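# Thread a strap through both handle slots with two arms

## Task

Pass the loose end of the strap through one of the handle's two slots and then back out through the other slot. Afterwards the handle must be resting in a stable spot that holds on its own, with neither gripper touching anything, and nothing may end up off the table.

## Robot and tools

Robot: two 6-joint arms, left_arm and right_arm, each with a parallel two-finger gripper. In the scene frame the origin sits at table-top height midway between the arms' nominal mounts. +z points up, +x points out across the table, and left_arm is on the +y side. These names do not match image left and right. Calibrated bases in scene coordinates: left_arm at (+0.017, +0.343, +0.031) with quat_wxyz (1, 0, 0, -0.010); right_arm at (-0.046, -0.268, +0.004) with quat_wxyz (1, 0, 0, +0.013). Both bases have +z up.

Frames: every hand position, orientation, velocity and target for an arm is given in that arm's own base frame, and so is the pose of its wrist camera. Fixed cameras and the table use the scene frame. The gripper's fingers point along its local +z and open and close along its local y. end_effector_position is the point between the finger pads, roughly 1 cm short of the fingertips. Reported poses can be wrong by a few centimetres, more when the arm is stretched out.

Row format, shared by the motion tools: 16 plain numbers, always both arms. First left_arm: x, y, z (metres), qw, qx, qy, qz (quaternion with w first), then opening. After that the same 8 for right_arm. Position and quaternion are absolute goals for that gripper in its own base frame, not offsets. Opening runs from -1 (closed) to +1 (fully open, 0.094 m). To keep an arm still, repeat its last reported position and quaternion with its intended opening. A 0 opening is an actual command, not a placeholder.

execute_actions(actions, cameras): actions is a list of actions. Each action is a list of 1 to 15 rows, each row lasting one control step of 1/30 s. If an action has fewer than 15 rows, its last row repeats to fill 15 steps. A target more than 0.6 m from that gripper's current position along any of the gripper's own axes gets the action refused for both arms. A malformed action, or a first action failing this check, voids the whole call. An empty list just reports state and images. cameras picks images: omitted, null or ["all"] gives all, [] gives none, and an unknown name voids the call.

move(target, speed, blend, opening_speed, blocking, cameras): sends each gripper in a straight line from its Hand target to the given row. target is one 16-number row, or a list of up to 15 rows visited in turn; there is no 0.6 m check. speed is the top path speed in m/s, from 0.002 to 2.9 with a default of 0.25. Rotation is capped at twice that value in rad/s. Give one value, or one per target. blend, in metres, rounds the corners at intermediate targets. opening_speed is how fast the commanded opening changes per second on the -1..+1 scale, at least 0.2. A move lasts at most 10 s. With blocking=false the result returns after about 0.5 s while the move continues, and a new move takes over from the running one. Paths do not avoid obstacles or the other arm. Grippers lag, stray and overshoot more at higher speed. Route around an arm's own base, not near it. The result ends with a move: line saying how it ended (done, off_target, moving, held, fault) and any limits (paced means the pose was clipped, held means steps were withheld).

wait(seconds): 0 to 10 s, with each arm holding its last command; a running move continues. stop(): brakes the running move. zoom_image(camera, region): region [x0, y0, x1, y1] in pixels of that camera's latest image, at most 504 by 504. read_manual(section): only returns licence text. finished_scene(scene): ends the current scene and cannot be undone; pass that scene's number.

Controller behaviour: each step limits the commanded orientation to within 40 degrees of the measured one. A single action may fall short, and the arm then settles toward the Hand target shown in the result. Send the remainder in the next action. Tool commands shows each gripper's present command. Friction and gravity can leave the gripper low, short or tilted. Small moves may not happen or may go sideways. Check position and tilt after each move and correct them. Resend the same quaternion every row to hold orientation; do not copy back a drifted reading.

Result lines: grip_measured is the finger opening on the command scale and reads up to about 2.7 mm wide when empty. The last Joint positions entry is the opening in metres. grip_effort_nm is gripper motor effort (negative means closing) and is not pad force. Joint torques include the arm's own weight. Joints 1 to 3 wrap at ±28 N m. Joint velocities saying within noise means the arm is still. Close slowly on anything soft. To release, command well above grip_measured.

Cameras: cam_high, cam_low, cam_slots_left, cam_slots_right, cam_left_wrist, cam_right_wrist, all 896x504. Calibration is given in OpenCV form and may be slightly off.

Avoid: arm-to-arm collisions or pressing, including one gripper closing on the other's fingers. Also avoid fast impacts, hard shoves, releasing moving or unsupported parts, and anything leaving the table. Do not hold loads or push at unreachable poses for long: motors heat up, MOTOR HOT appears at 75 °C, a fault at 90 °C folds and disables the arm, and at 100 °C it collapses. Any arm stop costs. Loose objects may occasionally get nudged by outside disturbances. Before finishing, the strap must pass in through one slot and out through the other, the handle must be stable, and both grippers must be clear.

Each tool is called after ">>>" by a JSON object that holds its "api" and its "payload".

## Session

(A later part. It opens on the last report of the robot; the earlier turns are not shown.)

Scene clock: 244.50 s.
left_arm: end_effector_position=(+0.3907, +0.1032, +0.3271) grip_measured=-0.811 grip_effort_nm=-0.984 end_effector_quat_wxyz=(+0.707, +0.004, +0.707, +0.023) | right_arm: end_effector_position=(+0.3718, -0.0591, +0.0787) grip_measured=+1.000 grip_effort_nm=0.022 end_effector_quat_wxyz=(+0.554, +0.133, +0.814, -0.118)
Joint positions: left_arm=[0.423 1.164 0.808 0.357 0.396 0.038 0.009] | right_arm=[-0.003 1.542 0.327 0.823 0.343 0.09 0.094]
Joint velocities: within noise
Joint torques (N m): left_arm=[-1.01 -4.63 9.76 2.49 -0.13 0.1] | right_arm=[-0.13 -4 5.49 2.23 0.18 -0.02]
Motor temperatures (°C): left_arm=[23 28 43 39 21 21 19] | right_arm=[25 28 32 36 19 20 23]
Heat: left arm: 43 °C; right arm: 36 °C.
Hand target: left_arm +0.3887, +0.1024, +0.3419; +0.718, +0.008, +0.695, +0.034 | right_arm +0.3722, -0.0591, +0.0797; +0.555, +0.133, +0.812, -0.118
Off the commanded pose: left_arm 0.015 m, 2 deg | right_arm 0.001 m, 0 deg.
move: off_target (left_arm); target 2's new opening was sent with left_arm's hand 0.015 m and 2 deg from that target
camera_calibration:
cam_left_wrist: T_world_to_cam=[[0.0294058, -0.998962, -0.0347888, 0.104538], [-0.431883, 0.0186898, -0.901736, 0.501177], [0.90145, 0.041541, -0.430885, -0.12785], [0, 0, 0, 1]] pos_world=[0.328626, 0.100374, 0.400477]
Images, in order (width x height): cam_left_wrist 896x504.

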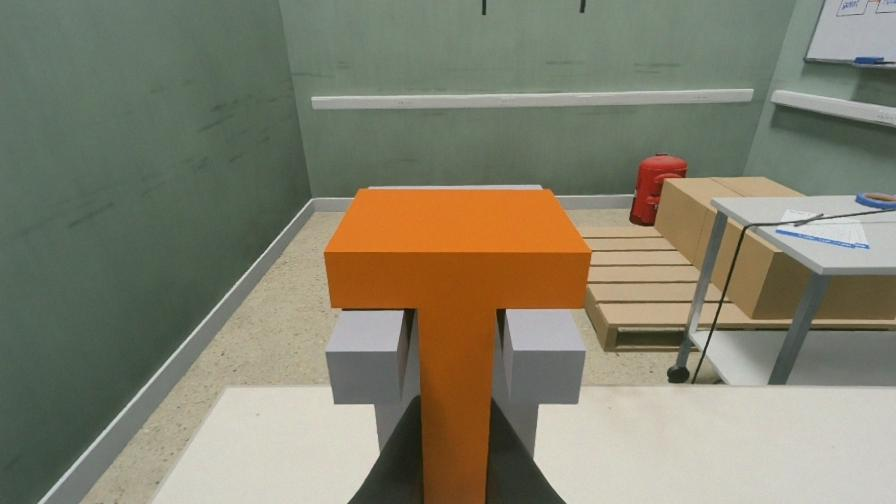

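>>> {"api": "move", "payload": {"target": [[0.389, 0.1025, 0.353, 0.7186, 0.0086, 0.6957, 0.0344, -0.9, 0.3722, -0.0591, 0.0797, 0.555, 0.133, 0.812, -0.118, 1],[0.28, 0.097, 0.355, 0.7186, 0.0086, 0.6957, 0.0344, -0.9, 0.3722, -0.0591, 0.0797, 0.555, 0.133, 0.812, -0.118, 1]], "speed": 0.06, "cameras": ["cam_left_wrist","cam_high"]}}

Scene clock: 252.77 s.
left_arm: end_effector_position=(+0.2803, +0.0983, +0.3618) grip_measured=-0.812 grip_effort_nm=-0.999 end_effector_quat_wxyz=(+0.722, +0.009, +0.691, +0.043) | right_arm: end_effector_position=(+0.3718, -0.0591, +0.0787) grip_measured=+1.000 grip_effort_nm=0.022 end_effector_quat_wxyz=(+0.554, +0.133, +0.814, -0.118)
Joint positions: left_arm=[0.694 0.727 0.73 0.054 0.647 0.038 0.009] | right_arm=[-0.003 1.542 0.327 0.823 0.343 0.09 0.094]
Joint velocities: within noise
Joint torques (N m): left_arm=[-0.03 -0.53 6.06 2.36 0.13 -0.04] | right_arm=[-0.16 -4.01 5.42 2.23 0.17 -0.02]
Motor temperatures (°C): left_arm=[23 29 42 39 21 21 20] | right_arm=[25 28 32 36 19 20 23]
Heat: left arm: 42 °C; right arm: 36 °C.
Hand target: left_arm +0.2801, +0.0971, +0.3551; +0.718, +0.008, +0.695, +0.035 | right_arm +0.3722, -0.0591, +0.0797; +0.555, +0.133, +0.812, -0.118
Off the commanded pose: left_arm 0.007 m, 1 deg | right_arm 0.001 m, 0 deg.
move: done
camera_calibration:
cam_left_wrist: T_world_to_cam=[[0.0510489, -0.996332, -0.0686734, 0.110044], [-0.392983, 0.0431756, -0.918532, 0.477771], [0.918128, 0.0738775, -0.389338, -0.036118], [0, 0, 0, 1]] pos_world=[0.215299, 0.0916806, 0.432343]
Images, in order (width x height): cam_high 896x504, cam_left_wrist 896x504.

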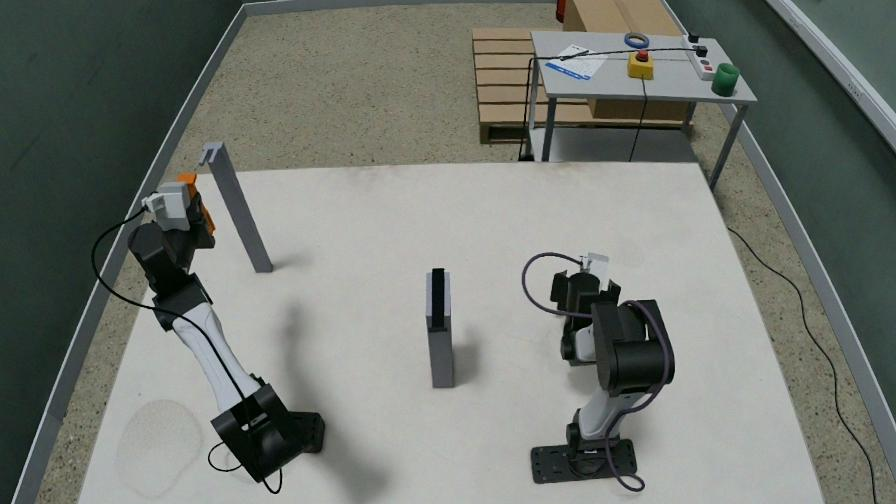

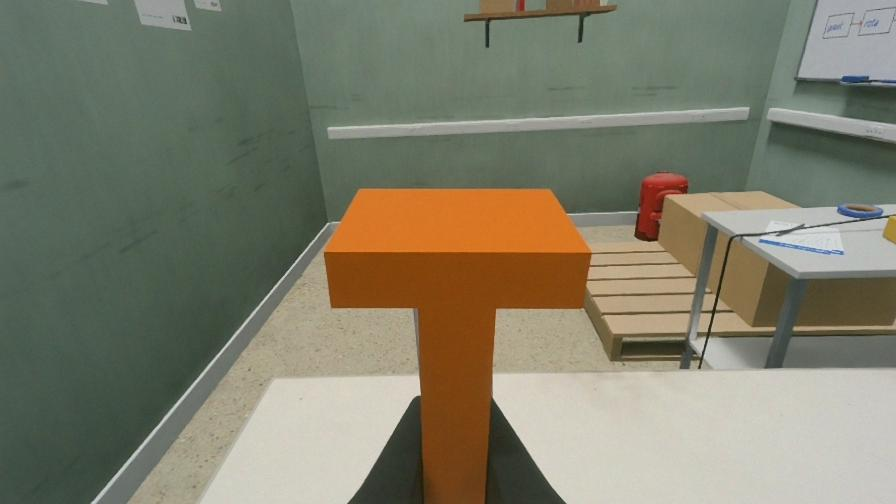

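>>> {"api": "move", "payload": {"target": [[0.32, -0.05, 0.37, 0.653, 0.271, 0.653, -0.271, -0.9, 0.3722, -0.0591, 0.0797, 0.555, 0.133, 0.812, -0.118, 1],[0.36, -0.20, 0.37, 0.5, 0.5, 0.5, -0.5, -0.9, 0.3722, -0.0591, 0.0797, 0.555, 0.133, 0.812, -0.118, 1],[0.36, -0.32, 0.35, 0.5, 0.5, 0.5, -0.5, -0.9, 0.3722, -0.0591, 0.0797, 0.555, 0.133, 0.812, -0.118, 1]], "speed": 0.12, "blend": 0.02}}

Scene clock: 268.97 s.
left_arm: end_effector_position=(+0.3538, -0.3187, +0.3373) grip_measured=-0.812 grip_effort_nm=-0.994 end_effector_quat_wxyz=(+0.481, +0.498, +0.511, -0.510) | right_arm: end_effector_position=(+0.3718, -0.0591, +0.0787) grip_measured=+1.000 grip_effort_nm=0.012 end_effector_quat_wxyz=(+0.554, +0.133, +0.814, -0.118)
Joint positions: left_arm=[-0.391 1.728 1.366 0.316 1.196 0.001 0.009] | right_arm=[-0.003 1.542 0.327 0.823 0.343 0.09 0.094]
Joint velocities: within noise
Joint torques (N m): left_arm=[-0.18 -7.21 10.92 2.29 -0.05 -0.02] | right_arm=[-0.14 -3.97 5.48 2.23 0.16 -0.03]
Motor temperatures (°C): left_arm=[23 28 41 40 21 21 20] | right_arm=[25 28 32 36 19 20 23]
Heat: left arm: 41 °C; right arm: 36 °C.
Hand target: left_arm +0.3594, -0.3196, +0.3499; +0.500, +0.500, +0.500, -0.500 | right_arm +0.3722, -0.0591, +0.0797; +0.555, +0.133, +0.812, -0.118
Off the commanded pose: left_arm 0.014 m, 3 deg | right_arm 0.001 m, 0 deg.
move: off_target (left_arm)
camera_calibration:
cam_left_wrist: T_world_to_cam=[[-0.998889, 0.0130144, 0.0452817, 0.343869], [-0.0346729, 0.447666, -0.893528, 0.495872], [-0.0318998, -0.894106, -0.446718, -0.0353334], [0, 0, 0, 1]] pos_world=[0.359553, -0.258052, 0.411721]
cam_right_wrist: T_world_to_cam=[[-0.34977, -0.93659, 0.0214684, 0.0733458], [-0.702281, 0.246963, -0.667691, 0.364746], [0.62005, -0.248615, -0.744129, -0.0969818], [0, 0, 0, 1]] pos_world=[0.341942, -0.045495, 0.169796]

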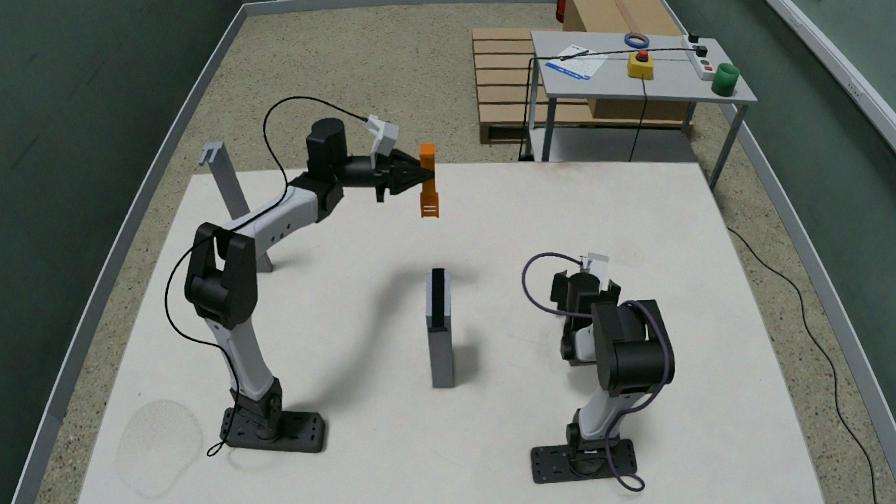

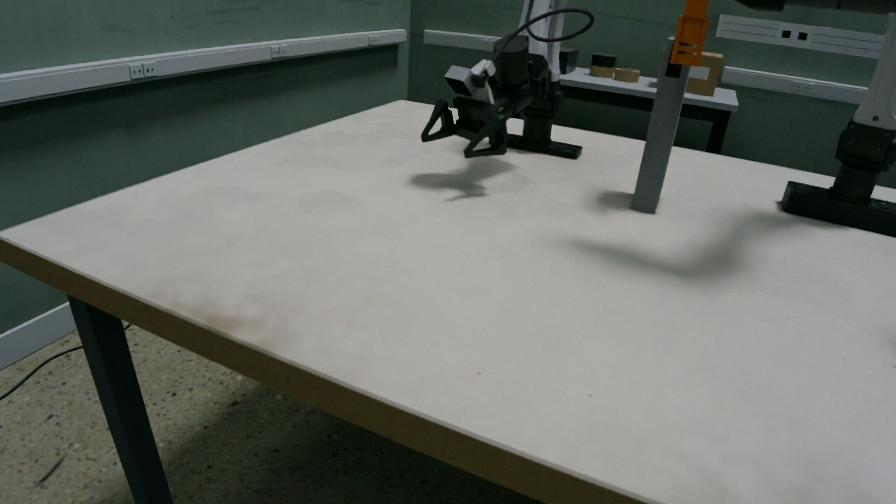

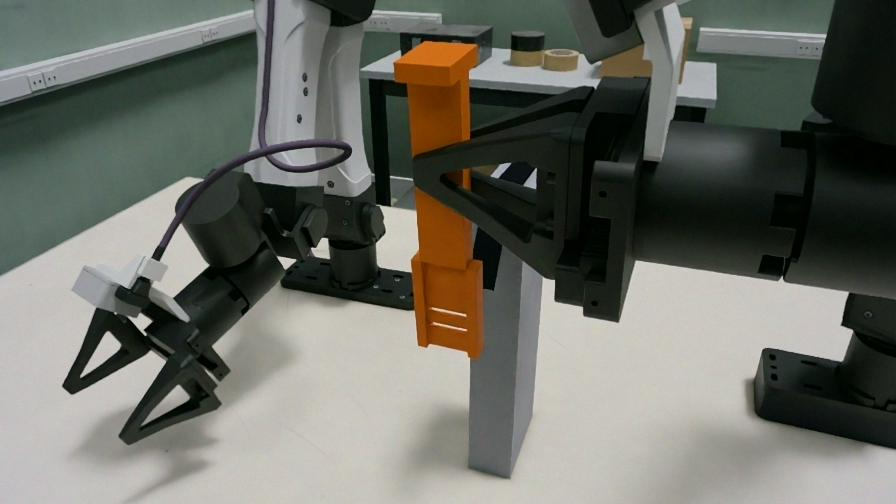

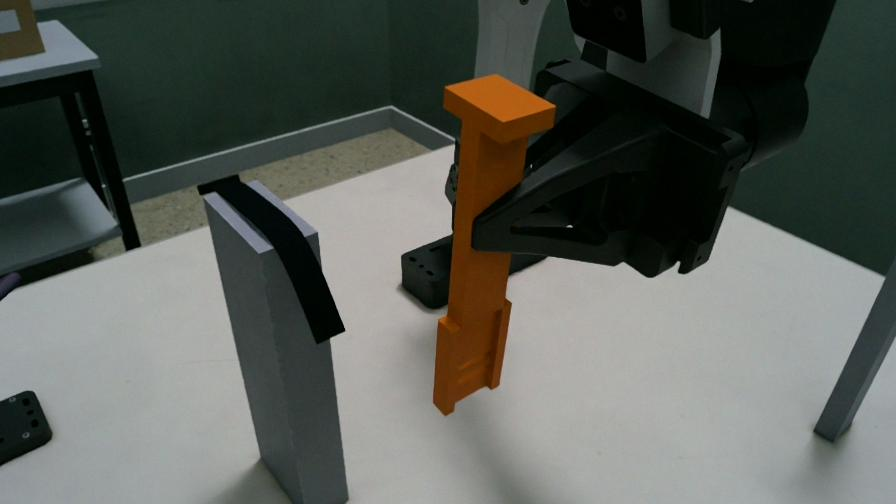

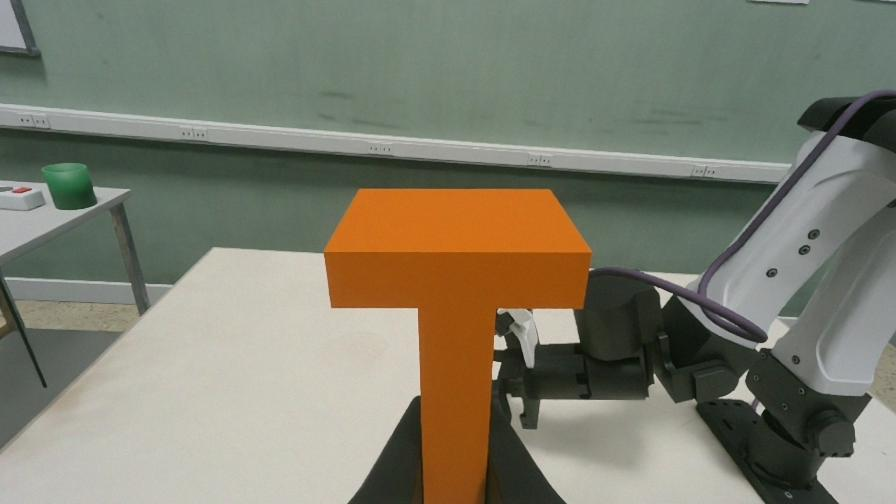

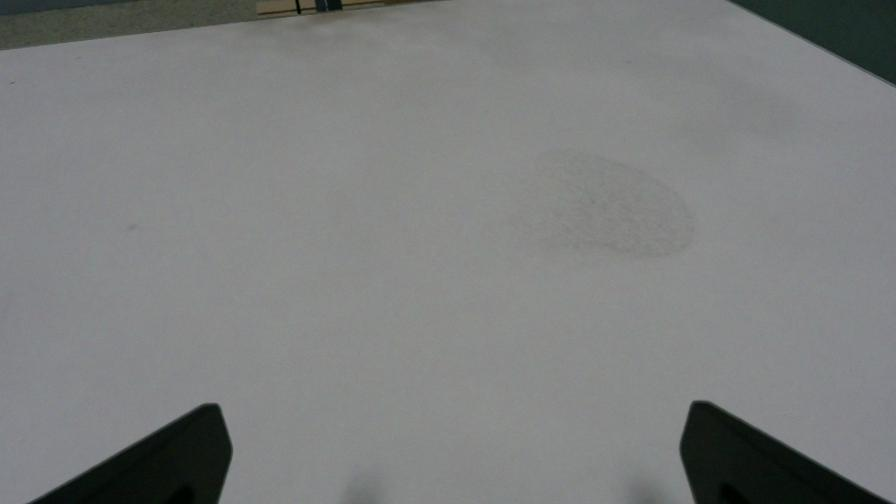

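>>> {"api": "zoom_image", "payload": {"camera": "cam_slots_left", "region": [390, 240, 510, 370]}}

>>> {"api": "zoom_image", "payload": {"camera": "cam_slots_right", "region": [420, 290, 540, 420]}}

>>> {"api": "zoom_image", "payload": {"camera": "cam_low", "region": [630, 0, 730, 100]}}

Scaled by 3.877 from the camera's 896x504 image, which has a finer 1280x720 frame.

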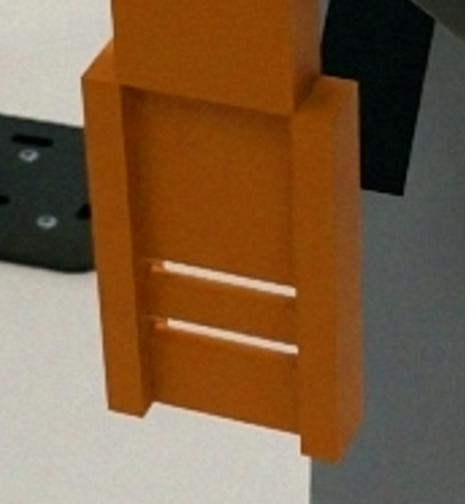

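Scaled by 3.877 from the camera's 896x504 image, which has a finer 1280x720 frame.

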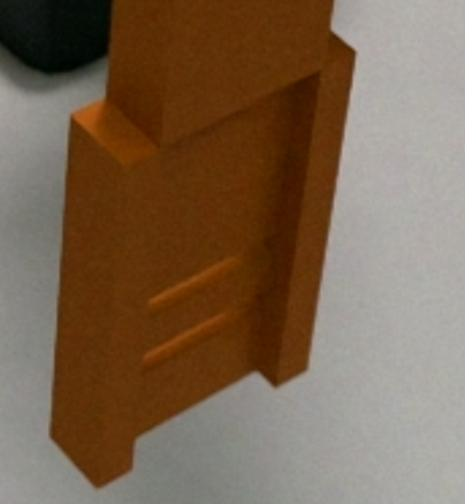

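Scaled by 5.040 from the camera's 896x504 image, which has a finer 1280x720 frame.

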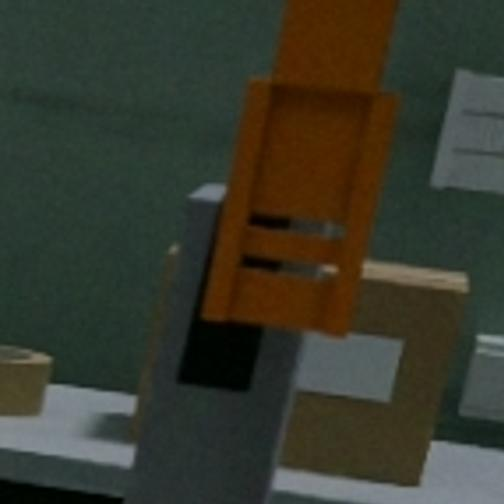

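>>> {"api": "move", "payload": {"target": [[0.36, -0.32, 0.35, 0.5, 0.5, 0.5, -0.5, -0.9, 0.36, -0.02, 0.20, 0.612, -0.354, 0.612, 0.354, 0.5],[0.36, -0.32, 0.35, 0.5, 0.5, 0.5, -0.5, -0.9, 0.33, 0.14, 0.25, 0.561, -0.430, 0.561, 0.430, -0.3]], "speed": 0.12}}

Scene clock: 325.80 s.
left_arm: end_effector_position=(+0.3541, -0.3187, +0.3373) grip_measured=-0.812 grip_effort_nm=-0.994 end_effector_quat_wxyz=(+0.482, +0.497, +0.511, -0.510) | right_arm: end_effector_position=(+0.3319, +0.1393, +0.2421) grip_measured=-0.299 grip_effort_nm=-0.061 end_effector_quat_wxyz=(+0.548, -0.424, +0.570, +0.442)
Joint positions: left_arm=[-0.391 1.728 1.366 0.316 1.195 0.001 0.009] | right_arm=[-0.094 1.492 0.719 0.711 -1.412 -0.023 0.033]
Joint velocities: within noise
Joint torques (N m): left_arm=[-0.57 -7.1 10.99 2.33 -0.06 -0.01] | right_arm=[0.09 -6.52 6.08 1.9 0.18 0.06]
Motor temperatures (°C): left_arm=[23 31 44 40 21 21 21] | right_arm=[25 28 32 36 19 20 23]
Heat: left arm: 44 °C; right arm: 36 °C.
Hand target: left_arm +0.3595, -0.3196, +0.3499; +0.500, +0.500, +0.500, -0.500 | right_arm +0.3300, +0.1399, +0.2500; +0.560, -0.431, +0.562, +0.430
Off the commanded pose: left_arm 0.014 m, 3 deg | right_arm 0.008 m, 2 deg.
move: off_target (left_arm); target 2's new opening was sent with right_arm's hand 0.009 m and 3 deg from that target
camera_calibration:
cam_left_wrist: T_world_to_cam=[[-0.998912, 0.0114908, 0.0452057, 0.343716], [-0.0352843, 0.447711, -0.893482, 0.496091], [-0.0305059, -0.894104, -0.446818, -0.035786], [0, 0, 0, 1]] pos_world=[0.359755, -0.258051, 0.411721]
cam_right_wrist: T_world_to_cam=[[0.967982, -0.243432, -0.0612521, -0.272258], [-0.165566, -0.435745, -0.884712, 0.36637], [0.188677, 0.866526, -0.462097, 0.0181421], [0, 0, 0, 1]] pos_world=[0.320777, 0.0776469, 0.315839]

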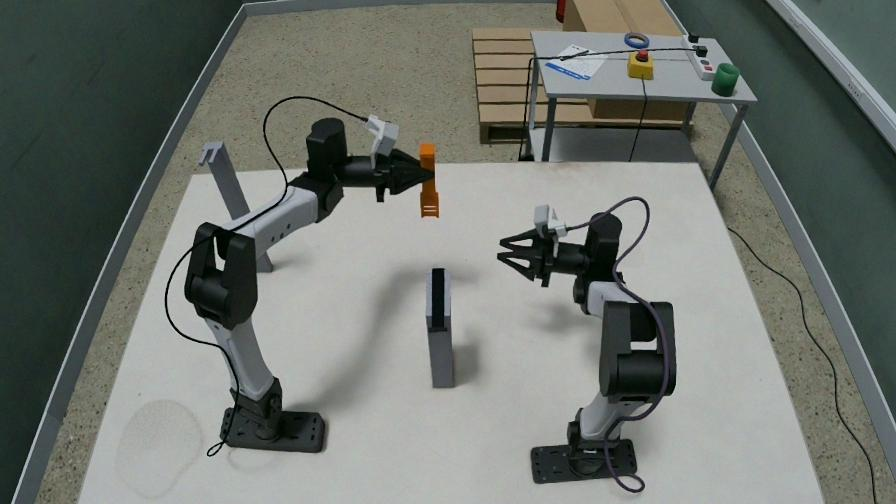

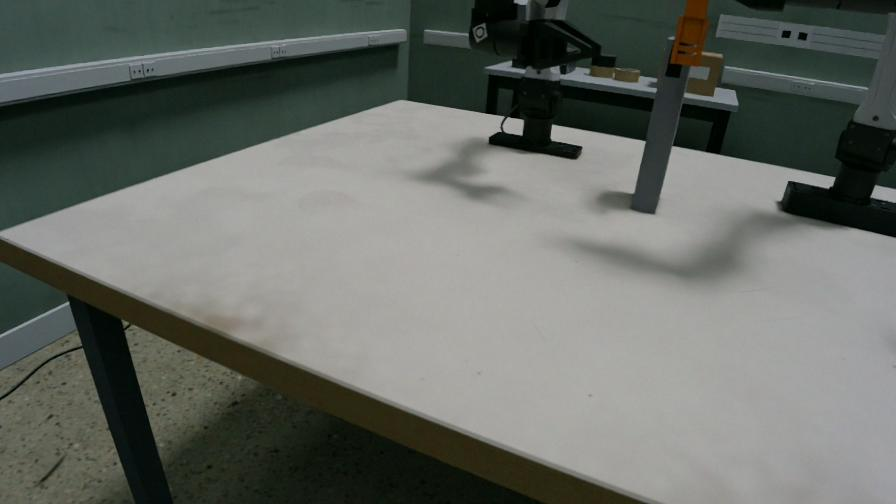

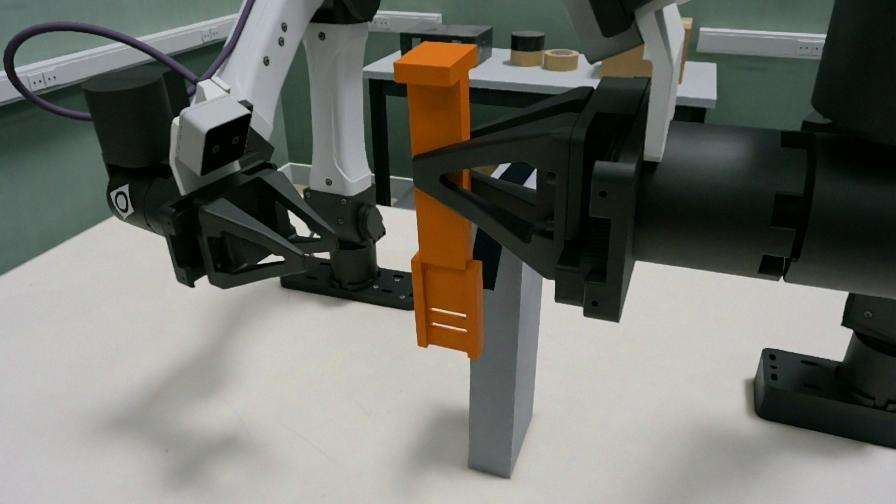

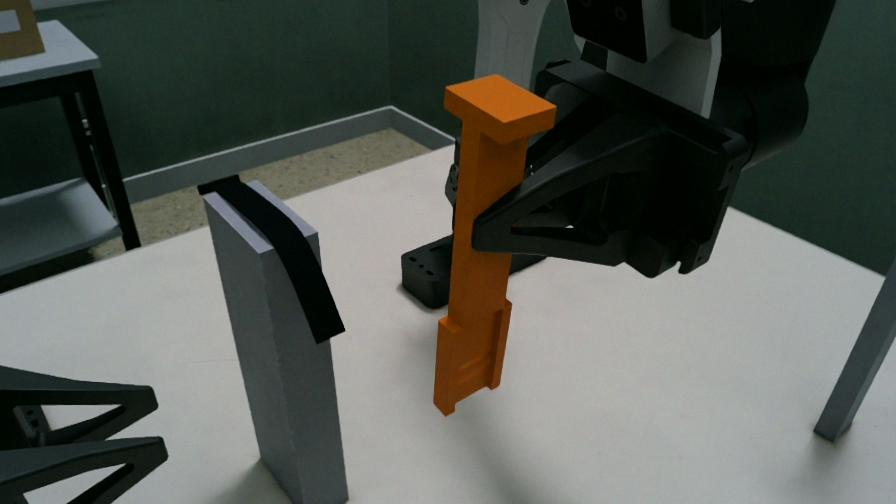

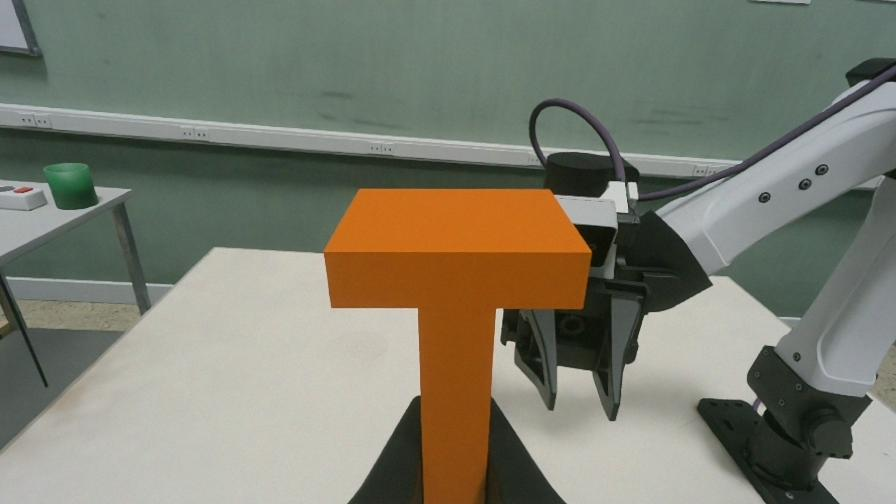

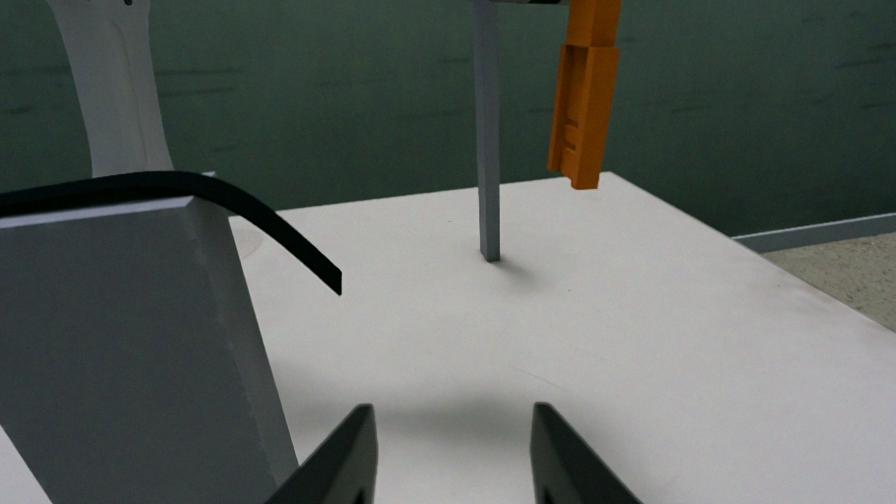

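>>> {"api": "move", "payload": {"target": [0.36, -0.32, 0.35, 0.5, 0.5, 0.5, -0.5, -0.9, 0.29, 0.195, 0.232, 0.6779, -0.6328, 0.3155, 0.2008, -0.4], "speed": 0.1}}

Scene clock: 372.40 s.
left_arm: end_effector_position=(+0.3541, -0.3187, +0.3373) grip_measured=-0.812 grip_effort_nm=-0.999 end_effector_quat_wxyz=(+0.482, +0.497, +0.511, -0.510) | right_arm: end_effector_position=(+0.2934, +0.1943, +0.2265) grip_measured=-0.398 grip_effort_nm=-0.061 end_effector_quat_wxyz=(+0.672, -0.630, +0.325, +0.214)
Joint positions: left_arm=[-0.391 1.728 1.366 0.316 1.195 0.001 0.009] | right_arm=[0.094 1.444 0.583 0.843 -1.308 -0.803 0.028]
Joint velocities: within noise
Joint torques (N m): left_arm=[-0.59 -7.04 10.97 2.31 -0.08 0] | right_arm=[0.25 -6.15 5.63 1.62 0.19 -0.09]
Motor temperatures (°C): left_arm=[23 32 45 40 21 21 22] | right_arm=[24 30 32 34 19 20 23]
Heat: left arm: 45 °C; right arm: 34 °C.
Hand target: left_arm +0.3594, -0.3196, +0.3499; +0.500, +0.500, +0.500, -0.500 | right_arm +0.2900, +0.1950, +0.2319; +0.678, -0.633, +0.315, +0.201
Off the commanded pose: left_arm 0.014 m, 3 deg | right_arm 0.007 m, 2 deg.
move: off_target (left_arm)
camera_calibration:
cam_left_wrist: T_world_to_cam=[[-0.998912, 0.0114908, 0.0452057, 0.343716], [-0.0352843, 0.447711, -0.893482, 0.496091], [-0.0305059, -0.894104, -0.446818, -0.035786], [0, 0, 0, 1]] pos_world=[0.359755, -0.258051, 0.411721]
cam_right_wrist: T_world_to_cam=[[0.713796, -0.112035, 0.691335, -0.343976], [0.532315, -0.554688, -0.639501, 0.132967], [0.455122, 0.824481, -0.336296, -0.127948], [0, 0, 0, 1]] pos_world=[0.23298, 0.140709, 0.279806]

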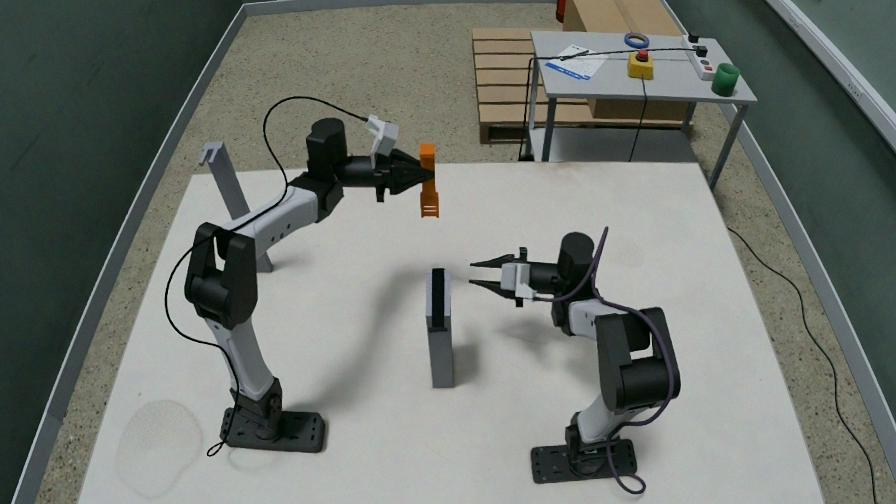

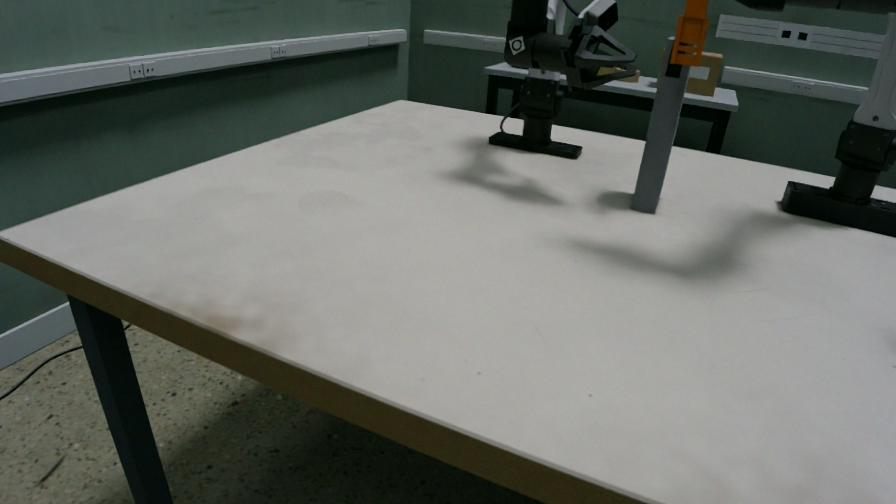

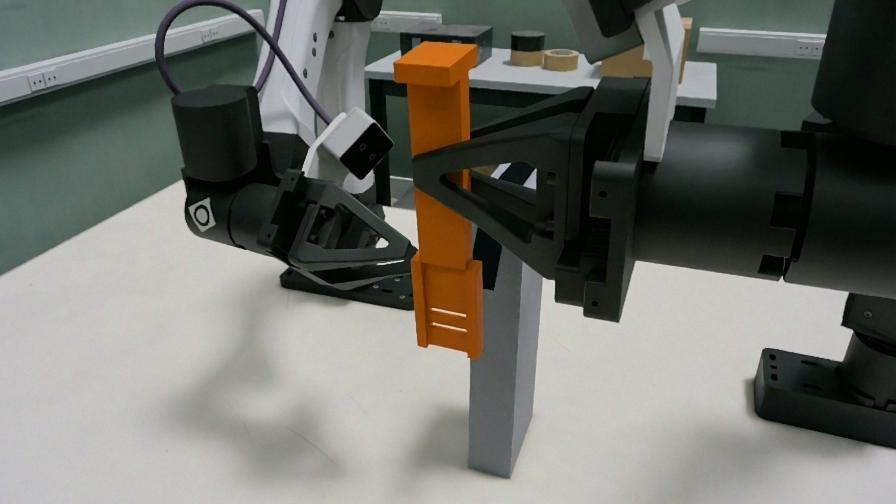

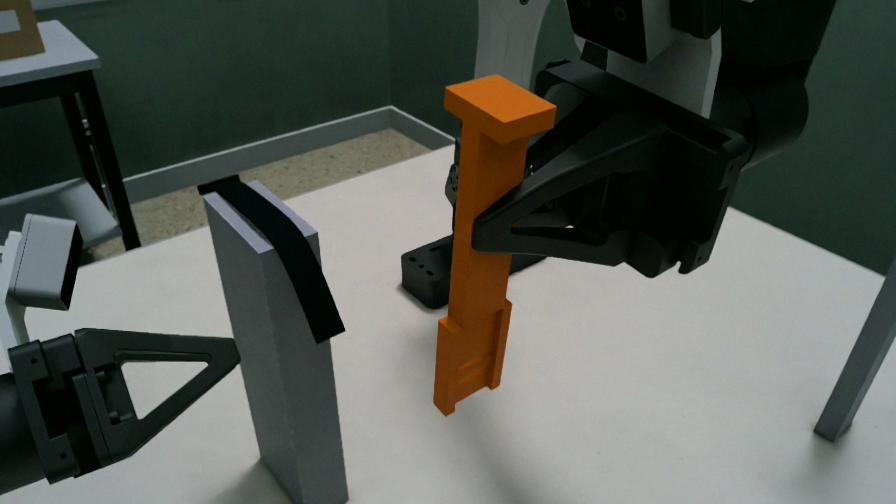

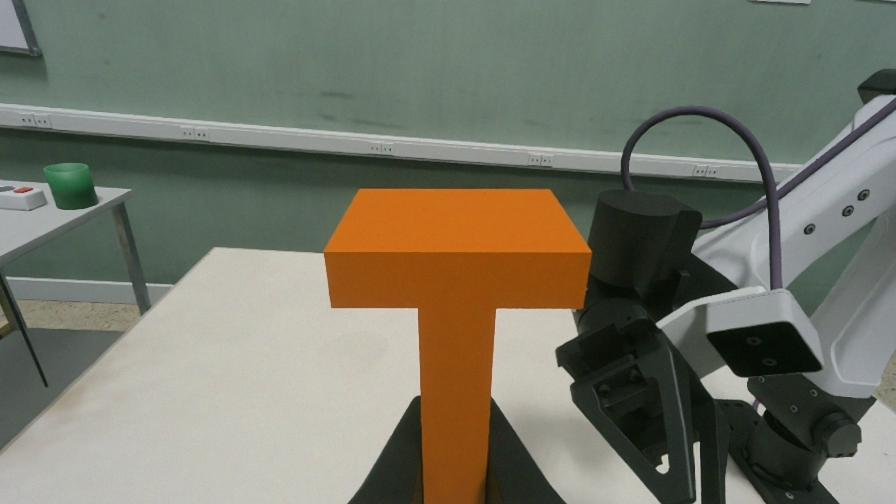

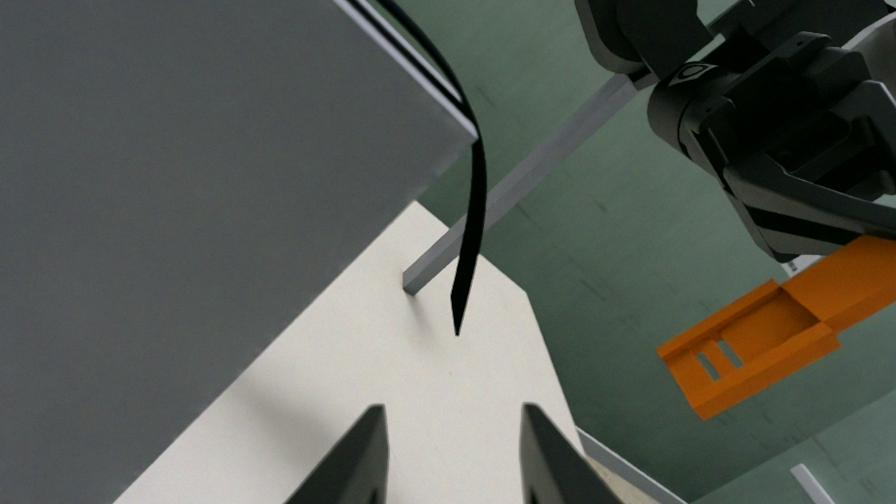

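>>> {"api": "move", "payload": {"target": [0.36, -0.32, 0.35, 0.5, 0.5, 0.5, -0.5, -0.9, 0.2995, 0.230, 0.2345, 0.6602, -0.6061, 0.3642, 0.2533, -0.68], "speed": 0.06, "cameras": ["cam_right_wrist","cam_slots_right"]}}

Scene clock: 399.43 s.
left_arm: end_effector_position=(+0.3541, -0.3187, +0.3373) grip_measured=-0.812 grip_effort_nm=-0.994 end_effector_quat_wxyz=(+0.482, +0.497, +0.511, -0.510) | right_arm: end_effector_position=(+0.2925, +0.2275, +0.2270) grip_measured=-0.678 grip_effort_nm=-0.061 end_effector_quat_wxyz=(+0.657, -0.608, +0.365, +0.256)
Joint positions: left_arm=[-0.391 1.728 1.366 0.316 1.195 0.001 0.009] | right_arm=[0.217 1.46 0.6 0.843 -1.186 -0.674 0.015]
Joint velocities: within noise
Joint torques (N m): left_arm=[-0.58 -7.21 10.97 2.32 -0.05 0.01] | right_arm=[0.18 -3.51 9.85 1.66 0.17 0.13]
Motor temperatures (°C): left_arm=[23 32 45 40 21 21 22] | right_arm=[24 31 31 33 19 20 22]
Heat: left arm: 45 °C; right arm: 33 °C.
Hand target: left_arm +0.3594, -0.3196, +0.3499; +0.500, +0.500, +0.500, -0.500 | right_arm +0.2991, +0.2298, +0.2345; +0.660, -0.606, +0.364, +0.253
Off the commanded pose: left_arm 0.014 m, 3 deg | right_arm 0.011 m, 1 deg.
move: off_target (left_arm, right_arm)
camera_calibration:
cam_right_wrist: T_world_to_cam=[[0.795084, -0.124951, 0.593488, -0.338503], [0.44658, -0.541502, -0.71228, 0.190773], [0.410375, 0.831362, -0.374739, -0.134453], [0, 0, 0, 1]] pos_world=[0.239119, 0.172787, 0.286397]
Images, in order (width x height): cam_slots_right 896x504, cam_right_wrist 896x504.

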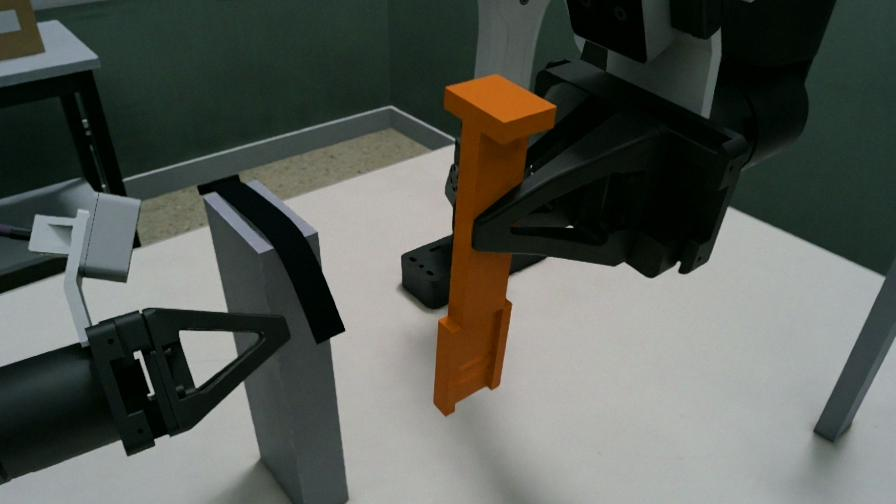

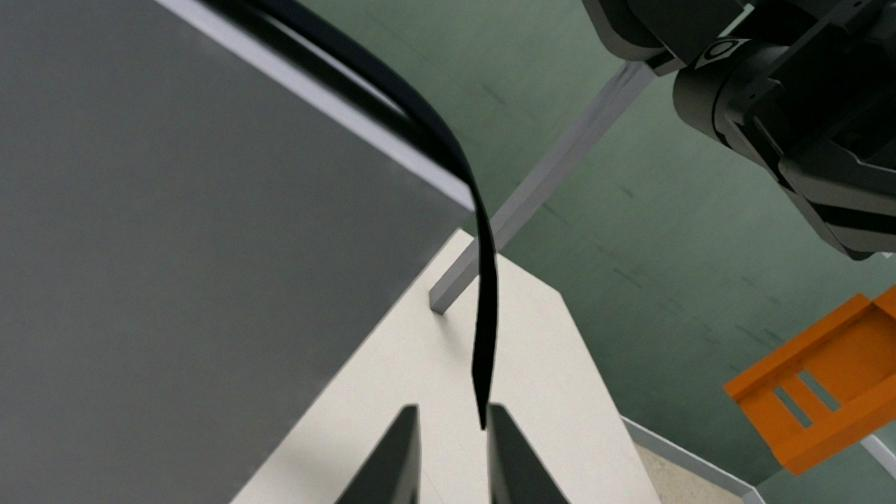

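>>> {"api": "move", "payload": {"target": [0.36, -0.32, 0.35, 0.5, 0.5, 0.5, -0.5, -0.9, 0.3095, 0.2305, 0.2370, 0.6602, -0.6061, 0.3642, 0.2533, -0.68], "speed": 0.06, "cameras": ["cam_right_wrist","cam_slots_right"]}}

Scene clock: 412.17 s.
left_arm: end_effector_position=(+0.3541, -0.3187, +0.3373) grip_measured=-0.812 grip_effort_nm=-0.989 end_effector_quat_wxyz=(+0.482, +0.497, +0.511, -0.510) | right_arm: end_effector_position=(+0.3023, +0.2296, +0.2300) grip_measured=-0.678 grip_effort_nm=-0.061 end_effector_quat_wxyz=(+0.657, -0.608, +0.364, +0.256)
Joint positions: left_arm=[-0.391 1.728 1.366 0.316 1.195 0.001 0.009] | right_arm=[0.217 1.493 0.641 0.838 -1.185 -0.673 0.015]
Joint velocities: within noise
Joint torques (N m): left_arm=[-0.43 -7.27 11.02 2.3 -0.09 0.02] | right_arm=[-0.2 -3.74 9.94 1.63 0.15 0.12]
Motor temperatures (°C): left_arm=[22 32 45 40 21 21 22] | right_arm=[24 30 33 33 19 20 22]
Heat: left arm: 45 °C; right arm: 33 °C.
Hand target: left_arm +0.3594, -0.3196, +0.3499; +0.500, +0.500, +0.500, -0.500 | right_arm +0.3092, +0.2303, +0.2370; +0.660, -0.606, +0.364, +0.253
Off the commanded pose: left_arm 0.014 m, 3 deg | right_arm 0.010 m, 0 deg.
move: off_target (left_arm)
camera_calibration:
cam_right_wrist: T_world_to_cam=[[0.793903, -0.126163, 0.594812, -0.347547], [0.44748, -0.541093, -0.712026, 0.189275], [0.41168, 0.831445, -0.37312, -0.139899], [0, 0, 0, 1]] pos_world=[0.248815, 0.174886, 0.289294]
Images, in order (width x height): cam_slots_right 896x504, cam_right_wrist 896x504.

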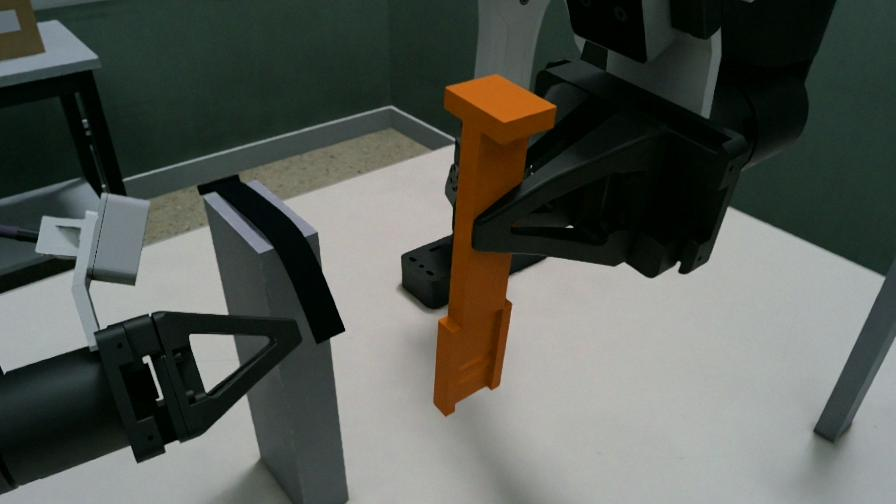

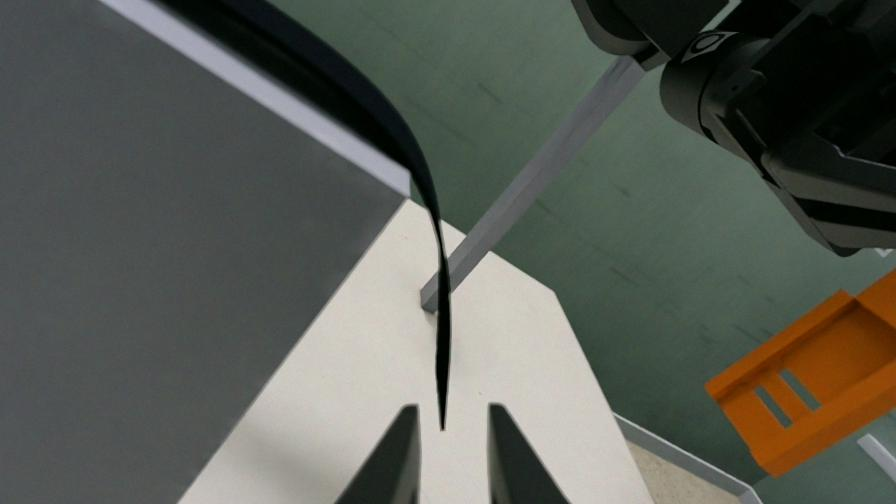

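>>> {"api": "move", "payload": {"target": [0.36, -0.32, 0.35, 0.5, 0.5, 0.5, -0.5, -0.9, 0.3152, 0.2705, 0.2362, 0.6602, -0.6061, 0.3642, 0.2533, -0.68], "speed": 0.05, "cameras": ["cam_right_wrist","cam_slots_right","cam_slots_left"]}}

Scene clock: 417.93 s.
left_arm: end_effector_position=(+0.3541, -0.3187, +0.3373) grip_measured=-0.812 grip_effort_nm=-0.994 end_effector_quat_wxyz=(+0.482, +0.497, +0.511, -0.510) | right_arm: end_effector_position=(+0.3082, +0.2673, +0.2281) grip_measured=-0.678 grip_effort_nm=-0.061 end_effector_quat_wxyz=(+0.655, -0.609, +0.367, +0.258)
Joint positions: left_arm=[-0.391 1.728 1.366 0.316 1.195 0.001 0.009] | right_arm=[0.337 1.558 0.7 0.836 -1.066 -0.672 0.015]
Joint velocities: within noise
Joint torques (N m): left_arm=[-0.64 -7.08 11.19 2.31 -0.1 0.02] | right_arm=[0.1 -4.15 9.98 1.8 0.17 0.11]
Motor temperatures (°C): left_arm=[22 32 45 40 21 21 22] | right_arm=[24 29 34 33 19 20 22]
Heat: left arm: 45 °C; right arm: 34 °C.
Hand target: left_arm +0.3594, -0.3196, +0.3499; +0.500, +0.500, +0.500, -0.500 | right_arm +0.3149, +0.2701, +0.2362; +0.660, -0.606, +0.364, +0.253
Off the commanded pose: left_arm 0.014 m, 3 deg | right_arm 0.011 m, 1 deg.
move: off_target (left_arm, right_arm)
camera_calibration:
cam_right_wrist: T_world_to_cam=[[0.79825, -0.122865, 0.589662, -0.347414], [0.442991, -0.543559, -0.712953, 0.207935], [0.408114, 0.83033, -0.379468, -0.171559], [0, 0, 0, 1]] pos_world=[0.255226, 0.212791, 0.288004]
Images, in order (width x height): cam_slots_left 896x504, cam_slots_right 896x504, cam_right_wrist 896x504.

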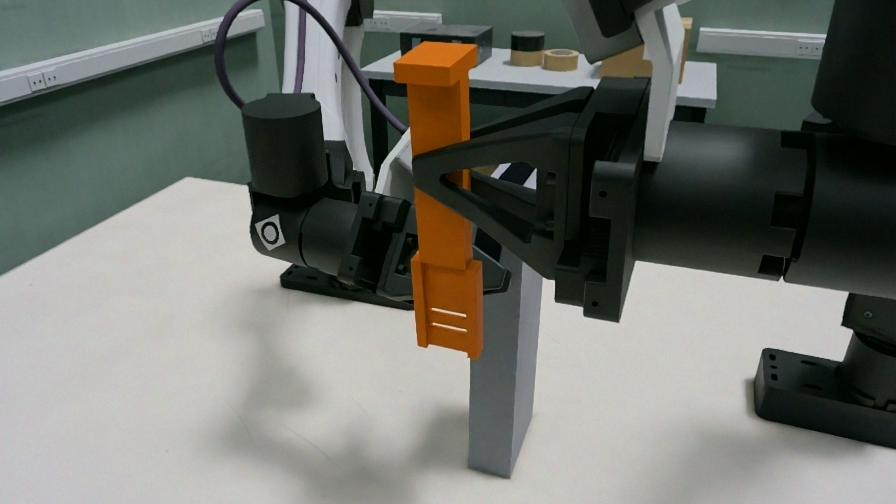

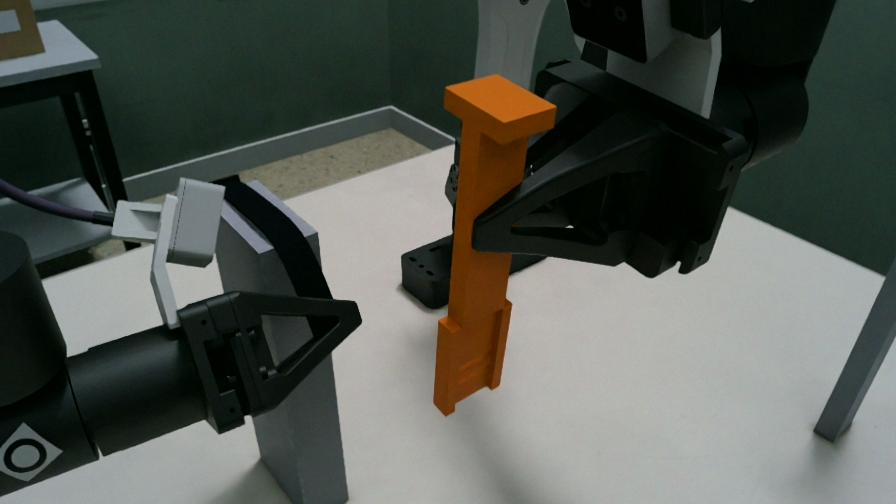

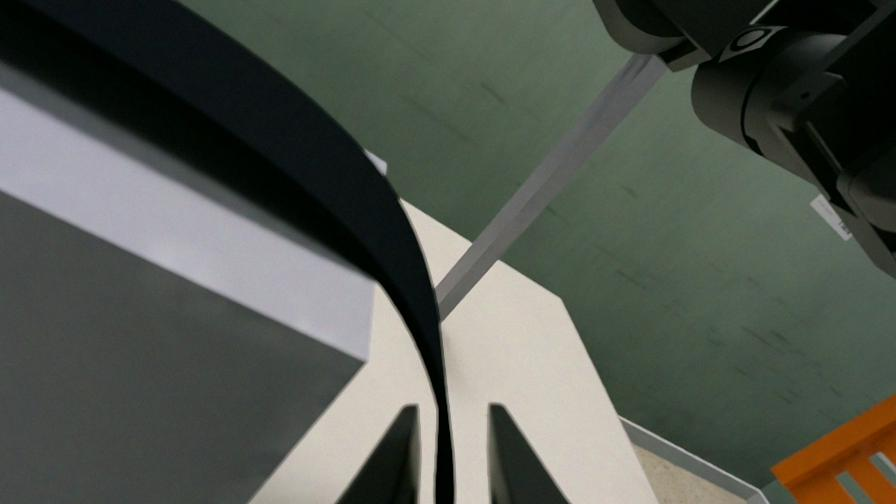

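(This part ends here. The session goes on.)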